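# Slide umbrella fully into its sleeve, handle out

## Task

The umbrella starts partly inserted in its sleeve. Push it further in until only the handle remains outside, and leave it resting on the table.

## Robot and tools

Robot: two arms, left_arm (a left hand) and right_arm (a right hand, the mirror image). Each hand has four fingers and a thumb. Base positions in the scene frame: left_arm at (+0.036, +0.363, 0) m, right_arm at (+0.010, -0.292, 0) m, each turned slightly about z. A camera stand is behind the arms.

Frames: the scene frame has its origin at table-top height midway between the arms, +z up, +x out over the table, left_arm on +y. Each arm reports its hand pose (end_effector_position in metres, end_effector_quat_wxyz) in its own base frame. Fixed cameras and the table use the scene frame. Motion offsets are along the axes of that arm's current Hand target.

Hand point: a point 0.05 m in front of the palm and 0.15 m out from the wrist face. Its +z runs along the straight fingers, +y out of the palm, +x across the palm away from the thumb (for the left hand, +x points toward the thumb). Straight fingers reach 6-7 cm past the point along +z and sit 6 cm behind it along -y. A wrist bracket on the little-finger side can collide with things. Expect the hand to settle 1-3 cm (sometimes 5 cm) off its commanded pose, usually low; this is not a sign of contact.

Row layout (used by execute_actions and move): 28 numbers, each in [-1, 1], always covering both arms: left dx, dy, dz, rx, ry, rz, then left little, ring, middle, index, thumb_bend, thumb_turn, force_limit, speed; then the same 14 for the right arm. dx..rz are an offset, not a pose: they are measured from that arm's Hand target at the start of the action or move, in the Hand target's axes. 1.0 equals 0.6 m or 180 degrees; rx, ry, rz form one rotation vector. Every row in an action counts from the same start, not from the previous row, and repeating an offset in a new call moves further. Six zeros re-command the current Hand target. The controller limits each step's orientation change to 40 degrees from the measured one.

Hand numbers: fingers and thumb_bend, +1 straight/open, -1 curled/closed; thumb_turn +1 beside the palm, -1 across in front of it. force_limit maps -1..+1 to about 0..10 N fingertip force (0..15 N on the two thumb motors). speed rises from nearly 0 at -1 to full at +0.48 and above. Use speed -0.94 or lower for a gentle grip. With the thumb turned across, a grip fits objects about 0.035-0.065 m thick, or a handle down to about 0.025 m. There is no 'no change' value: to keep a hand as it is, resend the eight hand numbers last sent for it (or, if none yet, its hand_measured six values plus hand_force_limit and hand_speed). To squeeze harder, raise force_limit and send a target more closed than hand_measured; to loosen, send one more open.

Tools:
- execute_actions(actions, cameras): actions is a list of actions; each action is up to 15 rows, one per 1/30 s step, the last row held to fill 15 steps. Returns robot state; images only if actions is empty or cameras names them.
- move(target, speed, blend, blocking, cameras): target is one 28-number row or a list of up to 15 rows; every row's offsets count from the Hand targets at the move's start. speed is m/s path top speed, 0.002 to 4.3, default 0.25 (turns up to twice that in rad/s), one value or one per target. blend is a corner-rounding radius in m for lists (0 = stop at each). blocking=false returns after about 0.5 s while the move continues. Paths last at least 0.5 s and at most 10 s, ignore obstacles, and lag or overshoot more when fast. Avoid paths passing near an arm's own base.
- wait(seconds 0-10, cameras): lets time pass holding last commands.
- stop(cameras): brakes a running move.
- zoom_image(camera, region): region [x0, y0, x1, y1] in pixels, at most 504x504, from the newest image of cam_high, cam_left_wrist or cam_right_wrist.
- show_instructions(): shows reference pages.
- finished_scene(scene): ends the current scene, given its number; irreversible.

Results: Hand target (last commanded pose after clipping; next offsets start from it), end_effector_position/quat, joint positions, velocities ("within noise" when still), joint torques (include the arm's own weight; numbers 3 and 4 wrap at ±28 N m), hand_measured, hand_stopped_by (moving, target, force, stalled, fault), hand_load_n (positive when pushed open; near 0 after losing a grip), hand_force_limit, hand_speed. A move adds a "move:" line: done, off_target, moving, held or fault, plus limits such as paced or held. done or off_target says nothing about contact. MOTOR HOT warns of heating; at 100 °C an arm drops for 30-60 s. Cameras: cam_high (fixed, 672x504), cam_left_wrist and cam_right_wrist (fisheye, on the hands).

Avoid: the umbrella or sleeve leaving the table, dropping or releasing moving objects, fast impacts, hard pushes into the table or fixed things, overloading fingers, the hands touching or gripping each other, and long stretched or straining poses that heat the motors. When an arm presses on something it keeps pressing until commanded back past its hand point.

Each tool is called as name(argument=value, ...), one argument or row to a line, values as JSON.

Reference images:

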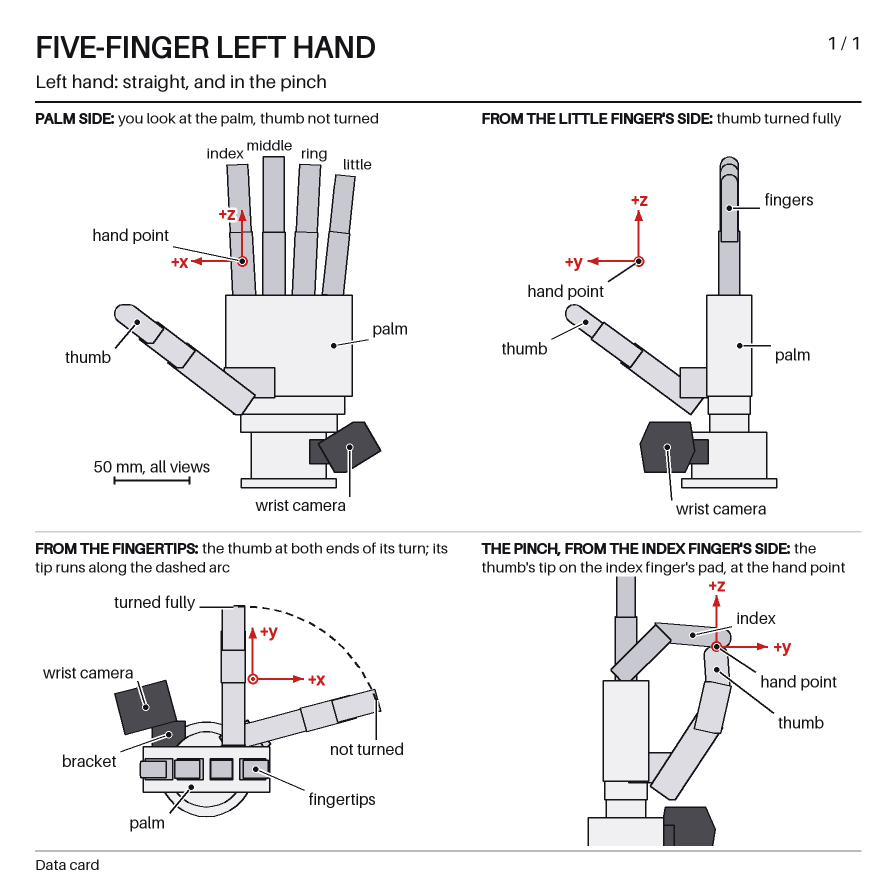

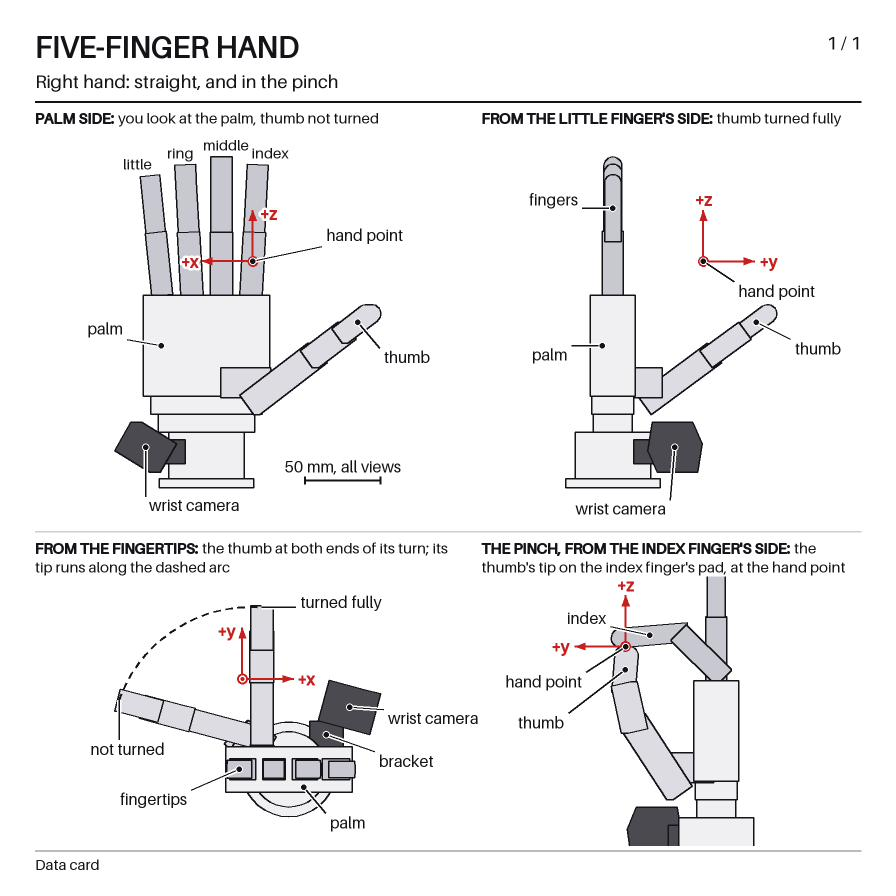

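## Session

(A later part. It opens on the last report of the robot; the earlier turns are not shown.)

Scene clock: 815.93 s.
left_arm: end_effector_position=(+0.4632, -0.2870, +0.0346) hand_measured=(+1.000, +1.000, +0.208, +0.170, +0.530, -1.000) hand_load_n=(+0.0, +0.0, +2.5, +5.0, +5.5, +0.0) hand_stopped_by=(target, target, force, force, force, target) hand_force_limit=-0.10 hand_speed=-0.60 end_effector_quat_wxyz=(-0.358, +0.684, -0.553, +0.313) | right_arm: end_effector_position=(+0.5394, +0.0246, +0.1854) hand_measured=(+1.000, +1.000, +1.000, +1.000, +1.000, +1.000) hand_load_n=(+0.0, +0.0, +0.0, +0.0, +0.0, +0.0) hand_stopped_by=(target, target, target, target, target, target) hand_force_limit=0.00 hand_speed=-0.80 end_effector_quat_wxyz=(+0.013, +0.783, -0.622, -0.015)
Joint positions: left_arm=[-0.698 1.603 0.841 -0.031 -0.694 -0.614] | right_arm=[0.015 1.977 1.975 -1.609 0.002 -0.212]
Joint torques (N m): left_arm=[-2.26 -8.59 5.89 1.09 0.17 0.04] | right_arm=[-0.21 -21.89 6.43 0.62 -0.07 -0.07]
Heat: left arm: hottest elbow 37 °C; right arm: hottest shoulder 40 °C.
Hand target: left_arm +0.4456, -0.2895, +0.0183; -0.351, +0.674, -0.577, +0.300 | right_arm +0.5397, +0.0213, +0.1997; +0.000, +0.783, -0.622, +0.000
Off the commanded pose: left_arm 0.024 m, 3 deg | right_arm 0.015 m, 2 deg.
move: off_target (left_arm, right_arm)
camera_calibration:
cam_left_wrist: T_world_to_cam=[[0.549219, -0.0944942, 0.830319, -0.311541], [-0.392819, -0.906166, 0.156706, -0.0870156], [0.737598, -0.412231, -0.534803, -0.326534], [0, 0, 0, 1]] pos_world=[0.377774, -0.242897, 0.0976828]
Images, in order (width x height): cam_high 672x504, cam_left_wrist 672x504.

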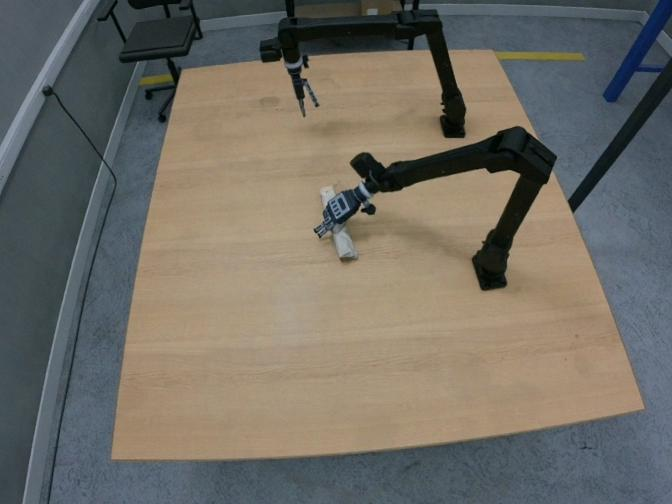

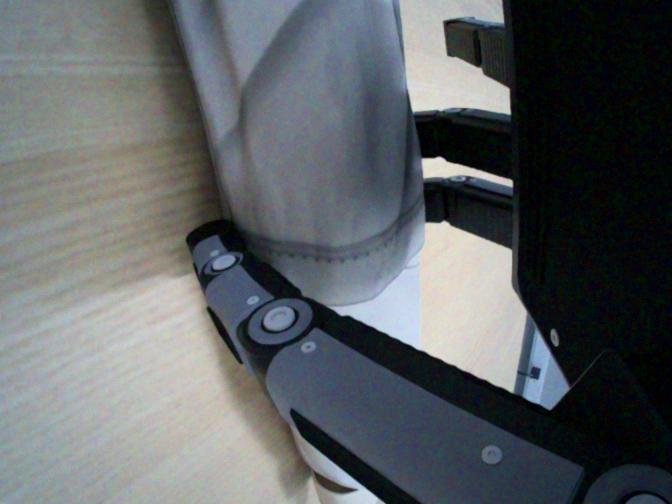

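move(
  target=[
    [0,0,0,0,0,0, 1,1,-0.9,-0.9,-0.5,-1,-0.1,-0.6, -0.1,0.0098,0,0,0,0, -1,-1,-1,-1,1,-1,0,-0.3],
    [0,0,0,0,0,0, 1,1,-0.9,-0.9,-0.5,-1,-0.1,-0.6, -0.338,0.0098,0.133,0,0,0, -1,-1,-1,-1,1,-1,0,-0.3],
  ],
  speed=0.15,
  cameras=["all"],
)

zoom_image(
  camera="cam_high",
  region=[240, 120, 420, 255],
)

Scene clock: 842.80 s.
left_arm: end_effector_position=(+0.4632, -0.2870, +0.0346) hand_measured=(+1.000, +1.000, +0.208, +0.170, +0.530, -1.000) hand_load_n=(+0.0, +0.0, +3.0, +5.0, +5.5, -0.5) hand_stopped_by=(target, target, force, force, force, target) hand_force_limit=-0.10 hand_speed=-0.60 end_effector_quat_wxyz=(-0.358, +0.684, -0.553, +0.313) | right_arm: end_effector_position=(+0.4869, +0.2144, +0.1219) hand_measured=(-1.000, -1.000, -1.000, -1.000, +1.000, -1.000) hand_load_n=(+0.0, +0.0, +0.0, +0.0, +0.0, +0.0) hand_stopped_by=(target, target, target, target, target, target) hand_force_limit=0.00 hand_speed=-0.30 end_effector_quat_wxyz=(+0.003, +0.784, -0.620, -0.003)
Joint positions: left_arm=[-0.698 1.603 0.841 -0.031 -0.694 -0.614] | right_arm=[0.345 1.918 1.724 -1.385 -0.002 0.112]
Joint torques (N m): left_arm=[-2.32 -8.59 5.89 1.09 0.16 0.03] | right_arm=[0.38 -18.2 6.42 0.64 0.1 0.11]
Heat: left arm: hottest elbow 35 °C; right arm: hottest shoulder 39 °C.
Hand target: left_arm +0.4456, -0.2894, +0.0183; -0.351, +0.674, -0.577, +0.300 | right_arm +0.4881, +0.2174, +0.1200; +0.000, +0.783, -0.622, +0.000
Off the commanded pose: left_arm 0.024 m, 3 deg | right_arm 0.004 m, 1 deg.
move: off_target (left_arm)
camera_calibration:
cam_left_wrist: T_world_to_cam=[[0.549297, -0.0947906, 0.830233, -0.311634], [-0.39295, -0.90614, 0.156526, -0.0869417], [0.737471, -0.412219, -0.534988, -0.326464], [0, 0, 0, 1]] pos_world=[0.377774, -0.242896, 0.0976828]
cam_right_wrist: T_world_to_cam=[[-0.881974, -0.469272, 0.043652, 0.521651], [-0.395954, 0.788027, 0.471416, -0.0289578], [-0.255621, 0.398493, -0.88083, 0.267066], [0, 0, 0, 1]] pos_world=[0.516885, 0.161192, 0.22612]

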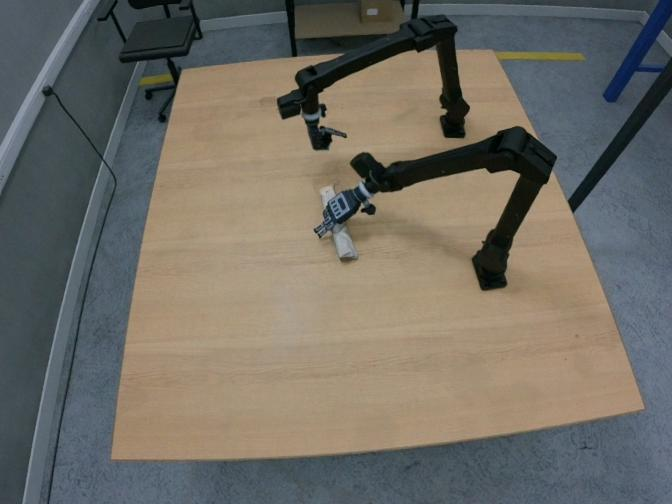

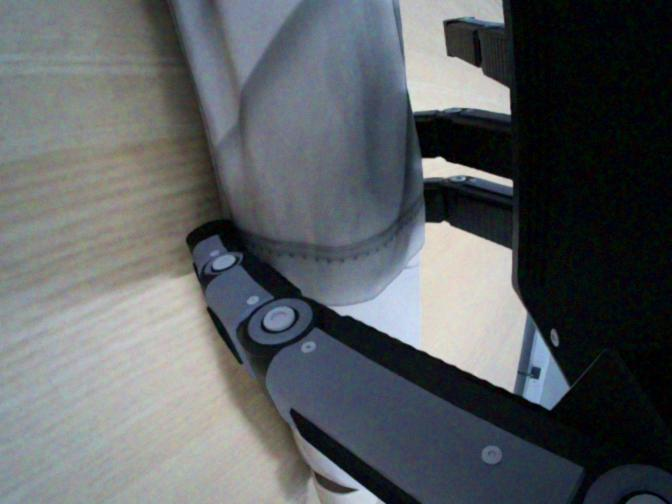

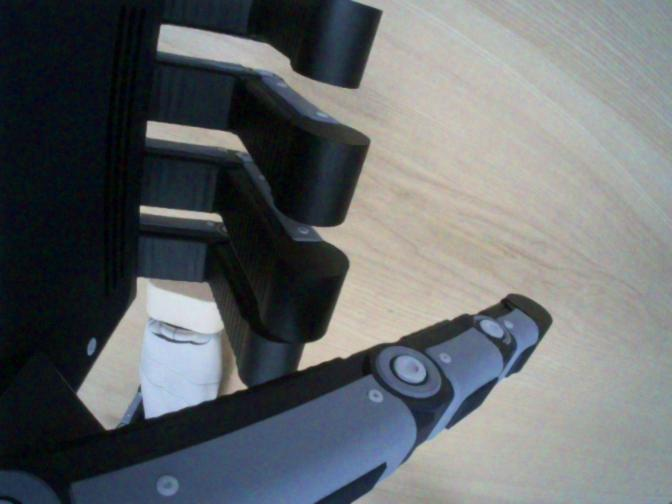

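Scaled by 2.800 from the camera's 672x504 image, which has a finer 960x720 frame.

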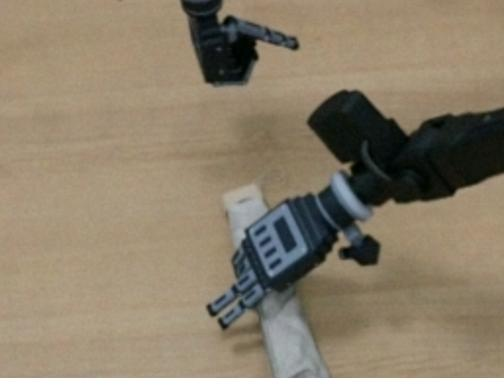

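move(
  target=[0,0,0,0,0,0, 1,1,-0.9,-0.9,-0.5,-1,-0.1,-0.6, 0,-0.012,0.175,0,0,0, -1,-1,-1,-1,1,-1,0,-0.3],
  speed=0.12,
  cameras=["all"],
)

zoom_image(
  camera="cam_high",
  region=[240, 120, 420, 255],
)

Scene clock: 864.50 s.
left_arm: end_effector_position=(+0.4632, -0.2870, +0.0346) hand_measured=(+1.000, +1.000, +0.208, +0.170, +0.530, -1.000) hand_load_n=(+0.0, +0.0, +2.5, +4.5, +5.5, -0.5) hand_stopped_by=(target, target, force, force, force, target) hand_force_limit=-0.10 hand_speed=-0.60 end_effector_quat_wxyz=(-0.358, +0.684, -0.553, +0.313) | right_arm: end_effector_position=(+0.4940, +0.2170, +0.0228) hand_measured=(-1.000, -1.000, -1.000, -1.000, +1.000, -1.000) hand_load_n=(+0.0, +0.0, +0.0, +0.5, +0.0, +0.0) hand_stopped_by=(target, target, target, target, target, target) hand_force_limit=0.00 hand_speed=-0.30 end_effector_quat_wxyz=(-0.001, +0.784, -0.621, -0.001)
Joint positions: left_arm=[-0.698 1.603 0.841 -0.031 -0.694 -0.614] | right_arm=[0.345 2.01 1.597 -1.156 -0.002 0.113]
Joint torques (N m): left_arm=[-2.26 -8.59 5.87 1.09 0.17 0.03] | right_arm=[0.44 -18.02 6.13 0.7 0.09 0.07]
Heat: left arm: hottest elbow 34 °C; right arm: hottest shoulder 36 °C.
Hand target: left_arm +0.4456, -0.2894, +0.0183; -0.351, +0.674, -0.577, +0.300 | right_arm +0.4952, +0.2191, +0.0150; +0.000, +0.783, -0.622, +0.000
Off the commanded pose: left_arm 0.024 m, 3 deg | right_arm 0.008 m, 0 deg.
move: off_target (left_arm)
camera_calibration:
cam_left_wrist: T_world_to_cam=[[0.549297, -0.0947906, 0.830233, -0.311634], [-0.39295, -0.90614, 0.156526, -0.0869417], [0.737471, -0.412219, -0.534988, -0.326464], [0, 0, 0, 1]] pos_world=[0.377774, -0.242896, 0.0976828]
cam_right_wrist: T_world_to_cam=[[-0.882707, -0.468707, 0.0338064, 0.533892], [-0.399737, 0.786743, 0.470368, 0.0207101], [-0.247062, 0.401683, -0.881823, 0.175675], [0, 0, 0, 1]] pos_world=[0.522951, 0.163379, 0.127124]

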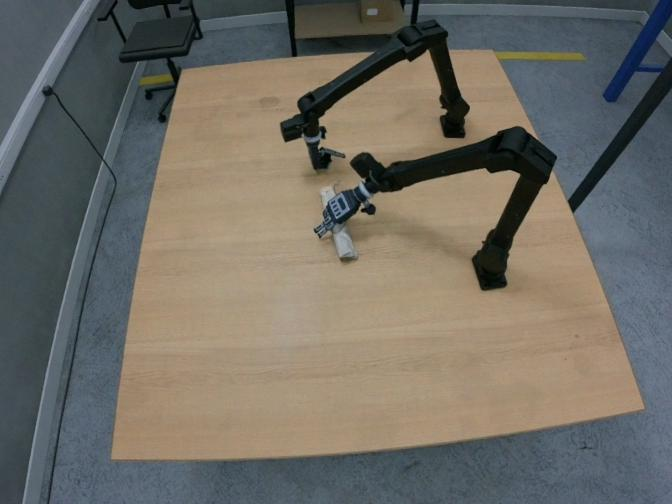

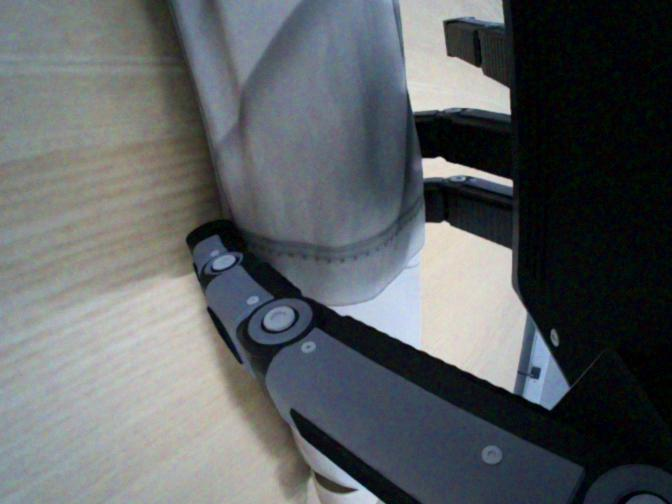

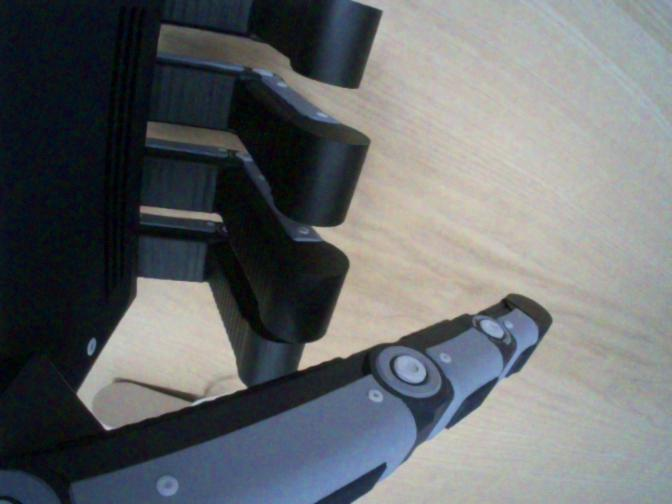

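Scaled by 2.800 from the camera's 672x504 image, which has a finer 960x720 frame.

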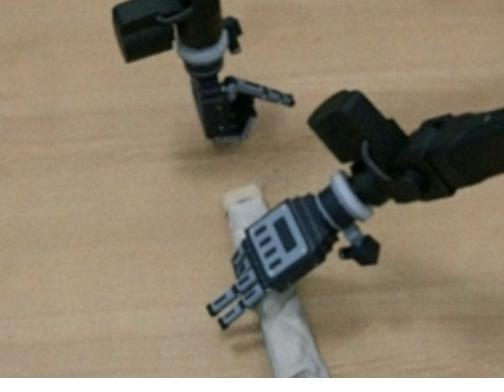

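move(
  target=[
    [0,0,0,0,0,0, 1,1,-0.9,-0.9,-0.5,-1,-0.1,-0.6, 0,-0.018,0.02,0,0,0, -1,-1,-1,-1,1,-1,0,-0.3],
    [0,0,0,0,0,0, 1,1,-0.9,-0.9,-0.5,-1,-0.1,-0.6, -0.075,-0.018,0.02,0,0,0, -1,-1,-1,-1,1,-1,0,-0.3],
  ],
  speed=0.1,
  cameras=["all"],
)

zoom_image(
  camera="cam_high",
  region=[240, 120, 420, 255],
)

Scene clock: 885.90 s.
left_arm: end_effector_position=(+0.4632, -0.2870, +0.0346) hand_measured=(+1.000, +1.000, +0.208, +0.170, +0.530, -1.000) hand_load_n=(+0.0, +0.0, +2.5, +5.0, +5.5, -0.5) hand_stopped_by=(target, target, force, force, force, target) hand_force_limit=-0.10 hand_speed=-0.60 end_effector_quat_wxyz=(-0.358, +0.684, -0.553, +0.313) | right_arm: end_effector_position=(+0.4802, +0.2568, +0.0037) hand_measured=(-1.000, -1.000, -1.000, -1.000, +1.000, -1.000) hand_load_n=(+0.0, +0.0, +0.0, +0.0, +0.0, +0.0) hand_stopped_by=(target, target, target, target, target, target) hand_force_limit=0.00 hand_speed=-0.30 end_effector_quat_wxyz=(+0.009, +0.785, -0.619, -0.006)
Joint positions: left_arm=[-0.698 1.603 0.841 -0.031 -0.694 -0.614] | right_arm=[0.416 2.052 1.608 -1.147 -0.002 0.181]
Joint torques (N m): left_arm=[-2.32 -8.64 5.87 1.07 0.16 0.03] | right_arm=[0.15 -17.26 9.52 0.28 0.06 0.07]
Heat: left arm: hottest elbow 34 °C; right arm: hottest shoulder 36 °C.
Hand target: left_arm +0.4456, -0.2894, +0.0183; -0.351, +0.674, -0.577, +0.300 | right_arm +0.4955, +0.2654, +0.0031; +0.000, +0.783, -0.622, +0.000
Off the commanded pose: left_arm 0.024 m, 3 deg | right_arm 0.018 m, 1 deg.
move: off_target (left_arm, right_arm)
camera_calibration:
cam_left_wrist: T_world_to_cam=[[0.549297, -0.0947906, 0.830233, -0.311634], [-0.39295, -0.90614, 0.156526, -0.0869417], [0.737471, -0.412219, -0.534988, -0.326464], [0, 0, 0, 1]] pos_world=[0.377774, -0.242896, 0.0976828]
cam_right_wrist: T_world_to_cam=[[-0.880519, -0.470689, 0.0560209, 0.540401], [-0.392224, 0.78985, 0.471485, -0.0115378], [-0.266171, 0.393179, -0.880093, 0.150723], [0, 0, 0, 1]] pos_world=[0.511426, 0.204213, 0.107816]

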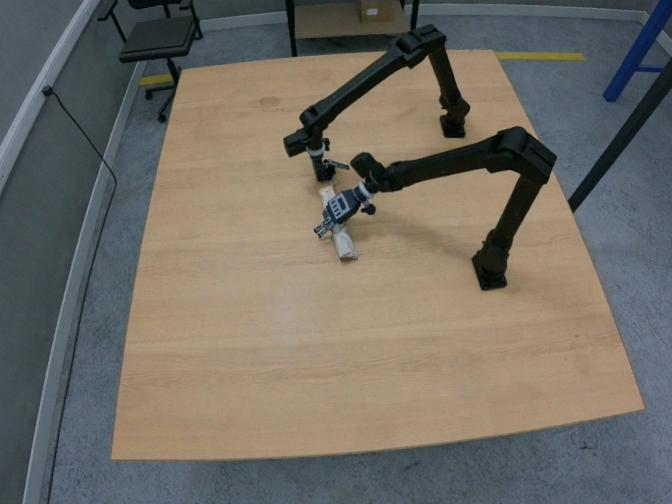

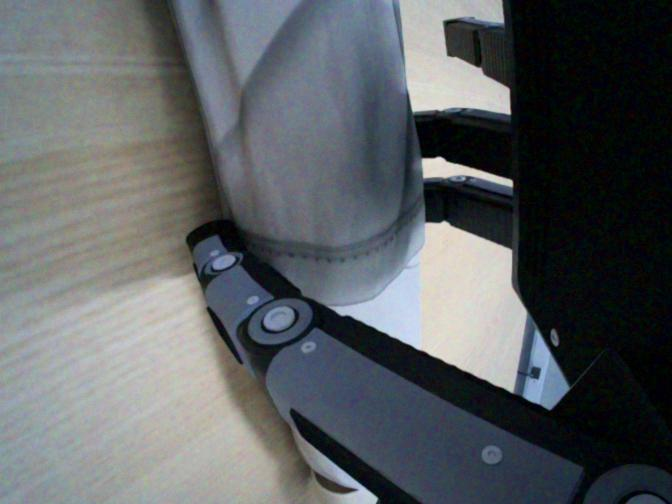

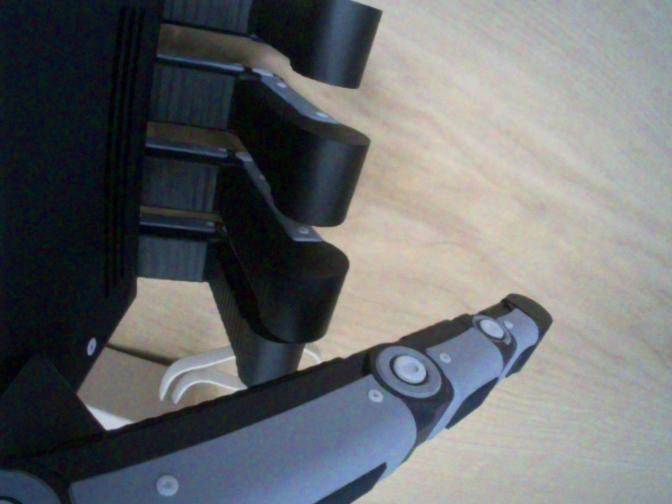

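Scaled by 2.800 from the camera's 672x504 image, which has a finer 960x720 frame.

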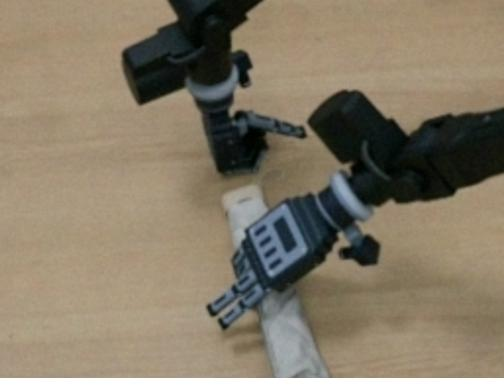

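move(
  target=[
    [0,0,0,0,0,0, 1,1,-0.9,-0.9,-0.5,-1,-0.1,-0.6, -0.08,0,-0.012,0,0,0, -1,-1,-1,-1,1,-1,0,-0.3],
  ],
  speed=0.05,
  cameras=["all"],
)

zoom_image(
  camera="cam_high",
  region=[240, 120, 420, 255],
)

Scene clock: 898.67 s.
left_arm: end_effector_position=(+0.4631, -0.2869, +0.0345) hand_measured=(+1.000, +1.000, +0.208, +0.170, +0.530, -1.000) hand_load_n=(+0.0, +0.0, +2.5, +4.5, +5.5, -1.0) hand_stopped_by=(target, target, force, force, force, target) hand_force_limit=-0.10 hand_speed=-0.60 end_effector_quat_wxyz=(-0.358, +0.683, -0.554, +0.313) | right_arm: end_effector_position=(+0.4746, +0.2943, +0.0045) hand_measured=(-1.000, -1.000, -1.000, -1.000, +1.000, -1.000) hand_load_n=(+0.0, +0.0, +0.0, +0.0, +0.0, +0.0) hand_stopped_by=(target, target, target, target, target, target) hand_force_limit=0.00 hand_speed=-0.30 end_effector_quat_wxyz=(+0.010, +0.781, -0.624, -0.003)
Joint positions: left_arm=[-0.698 1.603 0.841 -0.031 -0.693 -0.612] | right_arm=[0.476 2.077 1.653 -1.168 0.002 0.253]
Joint torques (N m): left_arm=[-2.26 -8.59 5.89 1.07 0.15 0] | right_arm=[1.32 -18.02 10.11 -0.24 -0.12 0.09]
Heat: left arm: hottest elbow 34 °C; right arm: hottest shoulder 36 °C.
Hand target: left_arm +0.4456, -0.2894, +0.0183; -0.351, +0.674, -0.577, +0.300 | right_arm +0.4846, +0.3122, +0.0103; +0.000, +0.783, -0.622, +0.000
Off the commanded pose: left_arm 0.024 m, 3 deg | right_arm 0.021 m, 1 deg.
move: off_target (left_arm, right_arm)
camera_calibration:
cam_left_wrist: T_world_to_cam=[[0.549509, -0.0970167, 0.829836, -0.312206], [-0.394242, -0.905813, 0.155164, -0.0861486], [0.736623, -0.41242, -0.536001, -0.326051], [0, 0, 0, 1]] pos_world=[0.377773, -0.242794, 0.0976831]
cam_right_wrist: T_world_to_cam=[[-0.885912, -0.46034, 0.0569836, 0.552545], [-0.38405, 0.796833, 0.466437, -0.0496303], [-0.260126, 0.391337, -0.882717, 0.132844], [0, 0, 0, 1]] pos_world=[0.505001, 0.241919, 0.108927]

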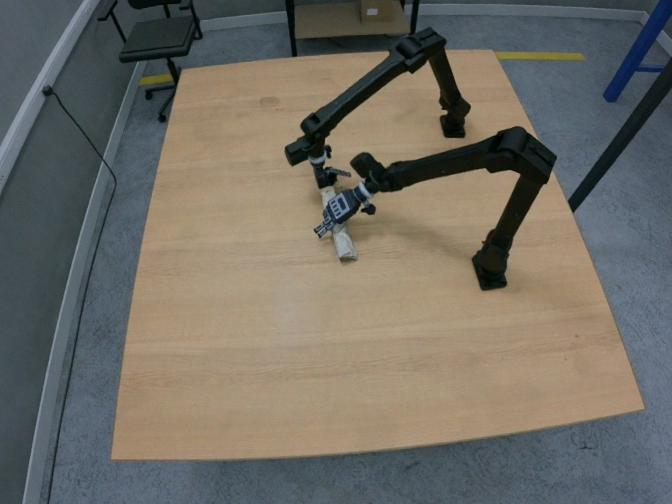

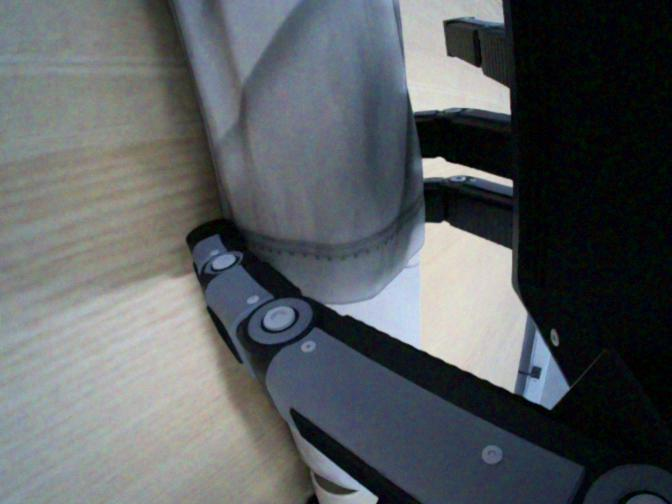

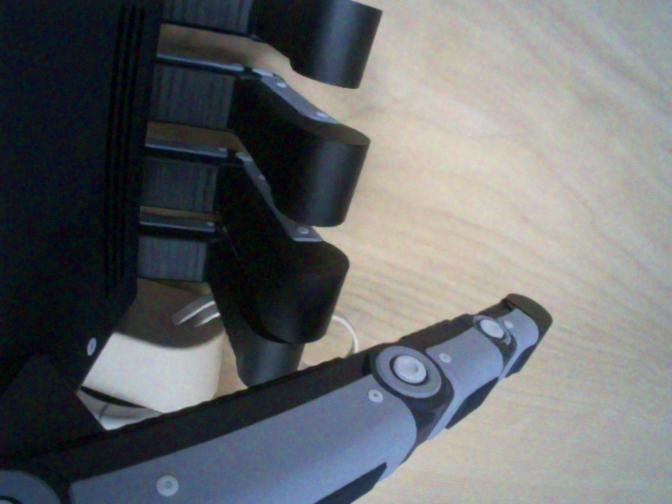

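Scaled by 2.800 from the camera's 672x504 image, which has a finer 960x720 frame.

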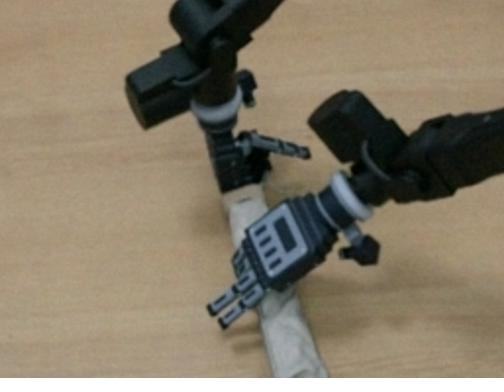

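move(
  target=[
    [0,0,0,0,0,0, 1,1,-0.9,-0.9,-0.5,-1,-0.1,-0.6, -0.06,0,0,0,0,0, -1,-1,-1,-1,1,-1,0,-0.3],
  ],
  speed=0.05,
  cameras=["all"],
)

zoom_image(
  camera="cam_high",
  region=[240, 120, 420, 255],
)

Scene clock: 913.43 s.
left_arm: end_effector_position=(+0.4619, -0.2856, +0.0343) hand_measured=(+1.000, +1.000, +0.208, +0.172, +0.530, -1.000) hand_load_n=(+0.0, -0.5, +1.0, +5.5, +5.5, -2.5) hand_stopped_by=(target, target, force, force, force, target) hand_force_limit=-0.10 hand_speed=-0.60 end_effector_quat_wxyz=(-0.359, +0.682, -0.556, +0.311) | right_arm: end_effector_position=(+0.4726, +0.3104, +0.0047) hand_measured=(-1.000, -1.000, -1.000, -1.000, +1.000, -1.000) hand_load_n=(+0.0, +0.0, +0.0, +0.0, -0.5, +0.0) hand_stopped_by=(target, target, target, target, target, target) hand_force_limit=0.00 hand_speed=-0.30 end_effector_quat_wxyz=(+0.018, +0.775, -0.631, +0.001)
Joint positions: left_arm=[-0.698 1.6 0.837 -0.031 -0.694 -0.606] | right_arm=[0.504 2.097 1.687 -1.195 0.015 0.3]
Joint torques (N m): left_arm=[-2.32 -8.35 6.15 1.07 0.17 -0.06] | right_arm=[3.66 -18.2 10.56 0.09 -0.56 0.13]
Heat: left arm: hottest elbow 34 °C; right arm: hottest elbow 37 °C.
Hand target: left_arm +0.4455, -0.2893, +0.0181; -0.351, +0.674, -0.577, +0.300 | right_arm +0.4764, +0.3473, +0.0102; +0.000, +0.783, -0.622, +0.000
Off the commanded pose: left_arm 0.023 m, 3 deg | right_arm 0.038 m, 3 deg.
move: off_target (left_arm, right_arm)
camera_calibration:
cam_left_wrist: T_world_to_cam=[[0.550132, -0.103118, 0.828687, -0.313219], [-0.396412, -0.905659, 0.150466, -0.0841495], [0.734992, -0.411277, -0.539109, -0.323566], [0, 0, 0, 1]] pos_world=[0.376772, -0.241585, 0.0977843]
cam_right_wrist: T_world_to_cam=[[-0.894465, -0.441876, 0.0683886, 0.556443], [-0.366822, 0.812626, 0.452859, -0.0763163], [-0.255682, 0.37998, -0.888955, 0.127729], [0, 0, 0, 1]] pos_world=[0.502383, 0.259361, 0.110052]

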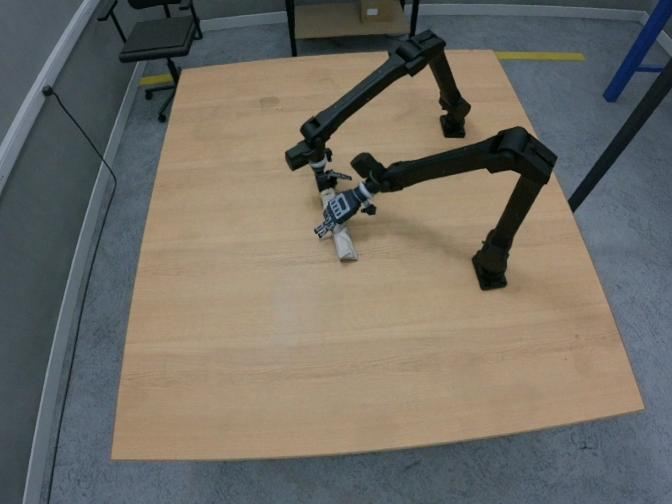

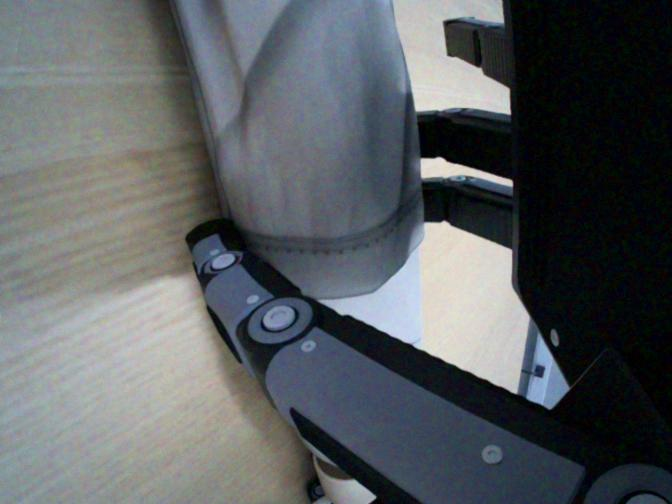

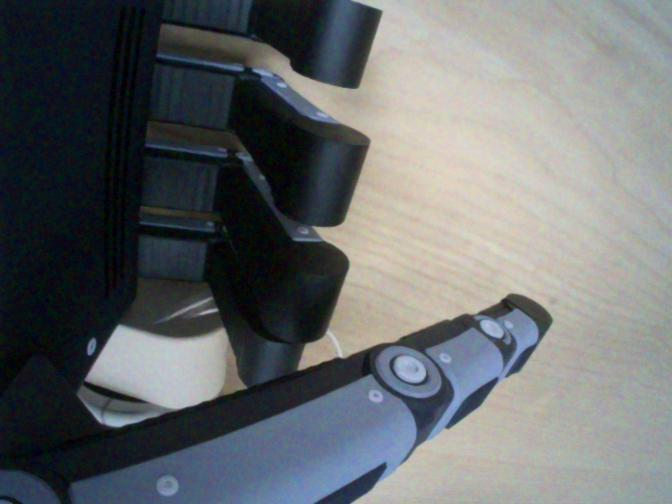

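Scaled by 2.800 from the camera's 672x504 image, which has a finer 960x720 frame.

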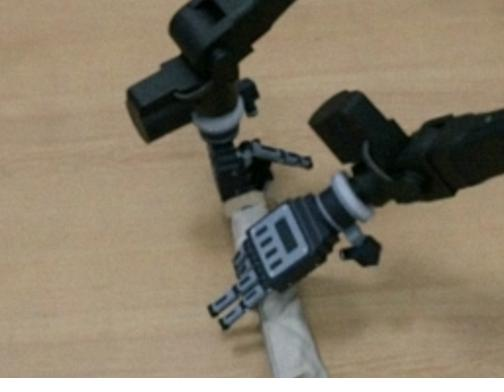

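move(
  target=[
    [0,0,0,0,0,0, 1,1,-0.9,-0.9,-0.5,-1,-0.1,-0.6, -0.05,0,0,0,0,0, -1,-1,-1,-1,1,-1,0,-0.3],
  ],
  speed=0.05,
  cameras=["all"],
)

zoom_image(
  camera="cam_high",
  region=[240, 120, 420, 255],
)

Scene clock: 924.40 s.
left_arm: end_effector_position=(+0.4617, -0.2845, +0.0343) hand_measured=(+1.000, +1.000, +0.208, +0.172, +0.530, -1.000) hand_load_n=(+0.0, +0.0, +0.5, +7.0, +7.0, -3.0) hand_stopped_by=(target, target, force, force, force, target) hand_force_limit=-0.10 hand_speed=-0.60 end_effector_quat_wxyz=(-0.361, +0.681, -0.557, +0.310) | right_arm: end_effector_position=(+0.4696, +0.3308, +0.0055) hand_measured=(-1.000, -1.000, -1.000, -1.000, +1.000, -1.000) hand_load_n=(+0.0, +0.0, +0.0, +0.0, +0.0, +0.0) hand_stopped_by=(target, target, target, target, target, target) hand_force_limit=0.00 hand_speed=-0.30 end_effector_quat_wxyz=(+0.022, +0.772, -0.635, +0.003)
Joint positions: left_arm=[-0.698 1.599 0.836 -0.031 -0.697 -0.603] | right_arm=[0.536 2.118 1.726 -1.218 0.02 0.341]
Joint torques (N m): left_arm=[-2.32 -8.29 6.26 1.06 0.3 -0.09] | right_arm=[4.54 -18.02 10.77 0.31 -0.78 0.16]
Heat: left arm: hottest elbow 34 °C; right arm: hottest elbow 38 °C.
Hand target: left_arm +0.4456, -0.2894, +0.0182; -0.351, +0.674, -0.577, +0.300 | right_arm +0.4697, +0.3764, +0.0103; +0.000, +0.783, -0.622, +0.000
Off the commanded pose: left_arm 0.023 m, 3 deg | right_arm 0.046 m, 3 deg.
move: off_target (left_arm, right_arm)
camera_calibration:
cam_left_wrist: T_world_to_cam=[[0.549534, -0.106579, 0.828646, -0.313808], [-0.395884, -0.906631, 0.14593, -0.0836045], [0.735723, -0.408241, -0.540418, -0.322435], [0, 0, 0, 1]] pos_world=[0.376574, -0.240875, 0.0979862]
cam_right_wrist: T_world_to_cam=[[-0.897958, -0.433924, 0.073357, 0.561748], [-0.359428, 0.819313, 0.446696, -0.099958], [-0.253934, 0.374748, -0.891673, 0.120807], [0, 0, 0, 1]] pos_world=[0.499176, 0.280381, 0.111163]

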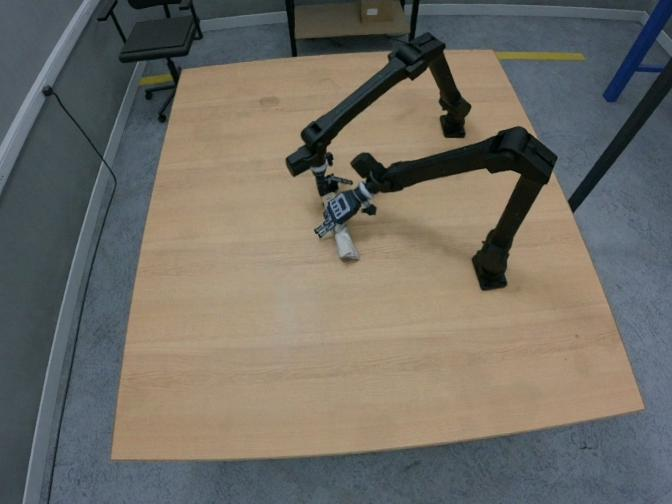

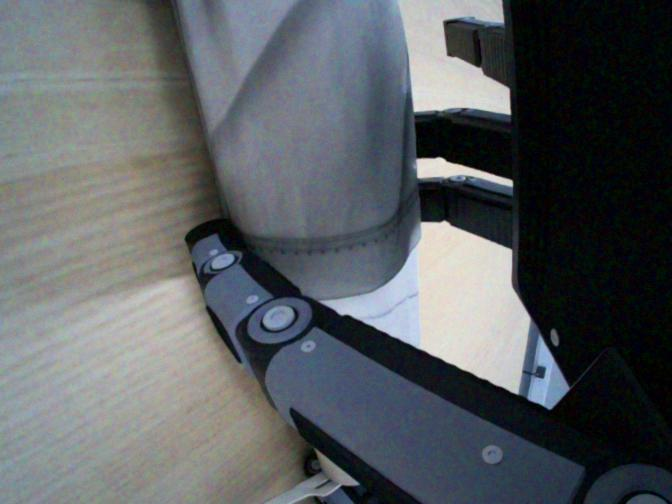

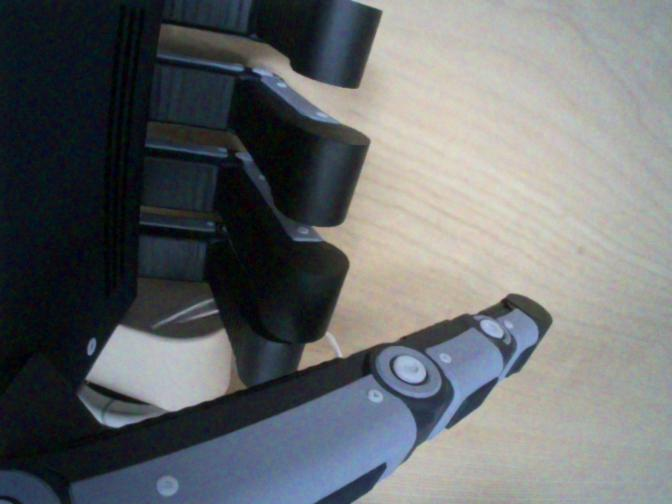

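Scaled by 2.800 from the camera's 672x504 image, which has a finer 960x720 frame.

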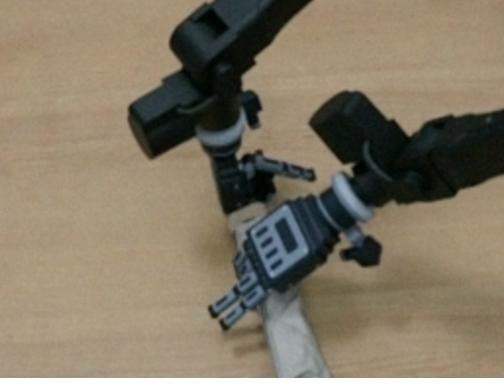

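move(
  target=[
    [0,0,0,0,0,0, 1,1,-0.9,-0.9,-0.5,-1,-0.1,-0.6, -0.05,0,0,0,0,0, -1,-1,-1,-1,1,-1,0,-0.3],
  ],
  speed=0.05,
  cameras=["all"],
)

zoom_image(
  camera="cam_high",
  region=[240, 120, 420, 255],
)

Scene clock: 948.17 s.
left_arm: end_effector_position=(+0.4612, -0.2826, +0.0341) hand_measured=(+1.000, +1.000, +0.208, +0.172, +0.530, -1.000) hand_load_n=(+0.0, +0.0, +2.0, +5.0, +8.5, -2.0) hand_stopped_by=(target, target, force, force, force, target) hand_force_limit=-0.10 hand_speed=-0.60 end_effector_quat_wxyz=(-0.364, +0.680, -0.557, +0.308) | right_arm: end_effector_position=(+0.4631, +0.3662, +0.0068) hand_measured=(-1.000, -1.000, -1.000, -1.000, +1.000, -1.000) hand_load_n=(+0.0, +0.0, +0.0, +0.0, +0.0, +0.0) hand_stopped_by=(target, target, target, target, target, target) hand_force_limit=0.00 hand_speed=-0.30 end_effector_quat_wxyz=(+0.019, +0.776, -0.631, +0.004)
Joint positions: left_arm=[-0.698 1.598 0.833 -0.031 -0.703 -0.599] | right_arm=[0.589 2.148 1.782 -1.24 0.019 0.385]
Joint torques (N m): left_arm=[-2.32 -8.18 6.46 1.05 0.5 -0.14] | right_arm=[3.9 -18.02 10.78 0.16 -0.7 0.17]
Heat: left arm: hottest elbow 34 °C; right arm: hottest elbow 41 °C.
Hand target: left_arm +0.4456, -0.2893, +0.0183; -0.351, +0.674, -0.577, +0.300 | right_arm +0.4627, +0.4056, +0.0101; +0.000, +0.783, -0.622, +0.000
Off the commanded pose: left_arm 0.023 m, 3 deg | right_arm 0.040 m, 3 deg.
move: off_target (left_arm, right_arm)
camera_calibration:
cam_left_wrist: T_world_to_cam=[[0.548843, -0.110911, 0.828535, -0.314054], [-0.394381, -0.908272, 0.139663, -0.083035], [0.737045, -0.403411, -0.542241, -0.320545], [0, 0, 0, 1]] pos_world=[0.375875, -0.239562, 0.097989]
cam_right_wrist: T_world_to_cam=[[-0.893921, -0.443098, 0.0675988, 0.572686], [-0.369819, 0.814329, 0.447328, -0.125376], [-0.253258, 0.374876, -0.891812, 0.106628], [0, 0, 0, 1]] pos_world=[0.492574, 0.315881, 0.112464]

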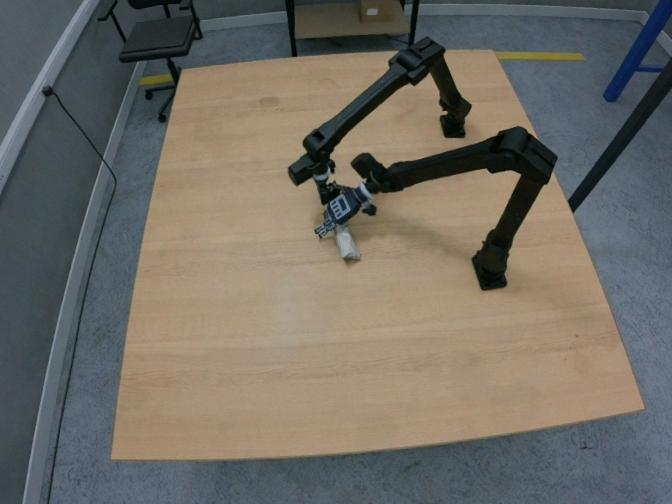

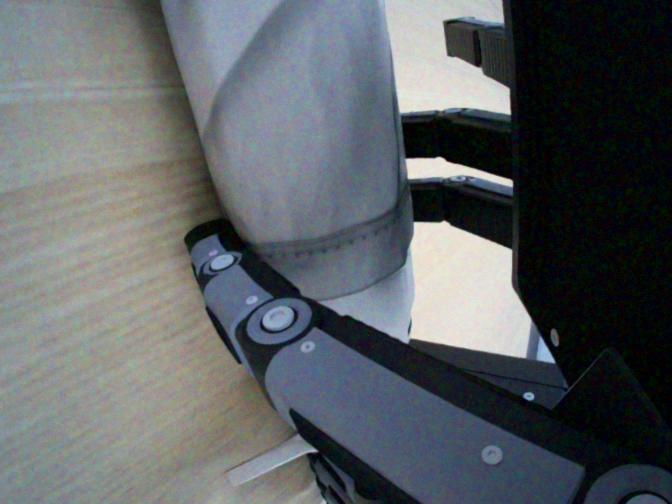

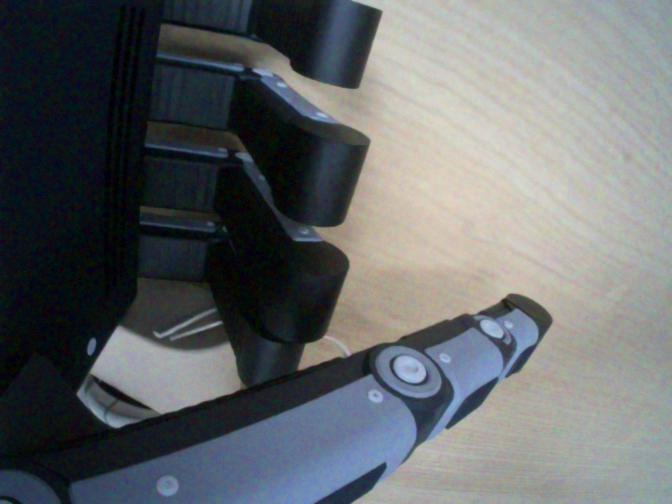

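Scaled by 2.800 from the camera's 672x504 image, which has a finer 960x720 frame.

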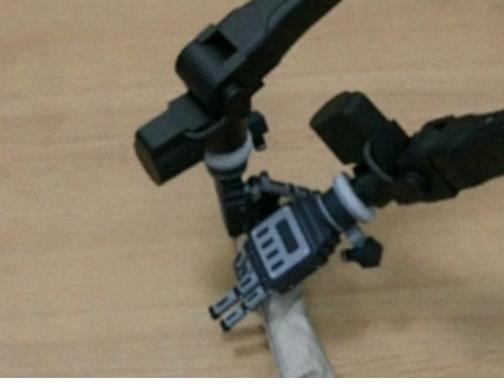

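zoom_image(
  camera="cam_left_wrist",
  region=[200, 200, 560, 504],
)

zoom_image(
  camera="cam_high",
  region=[300, 170, 380, 240],
)

Scaled by 1.400 from the camera's 672x504 image, which has a finer 960x720 frame.

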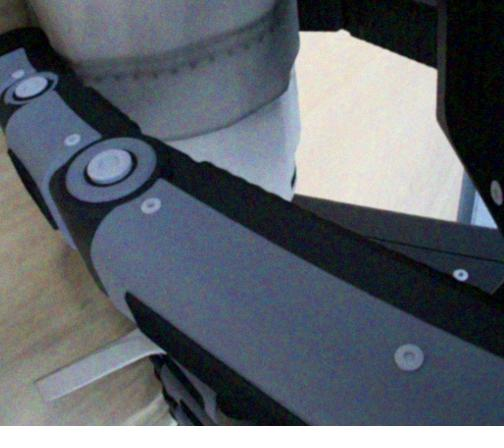

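Scaled by 6.300 from the camera's 672x504 image, which has a finer 960x720 frame.

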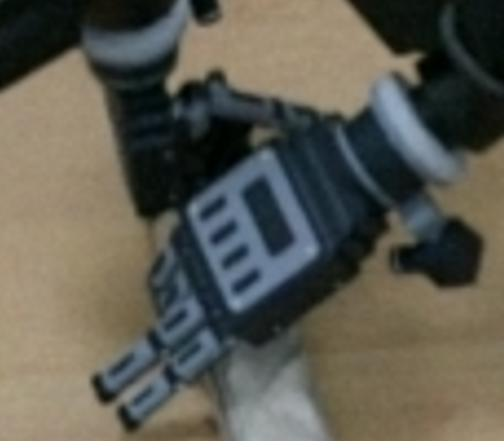

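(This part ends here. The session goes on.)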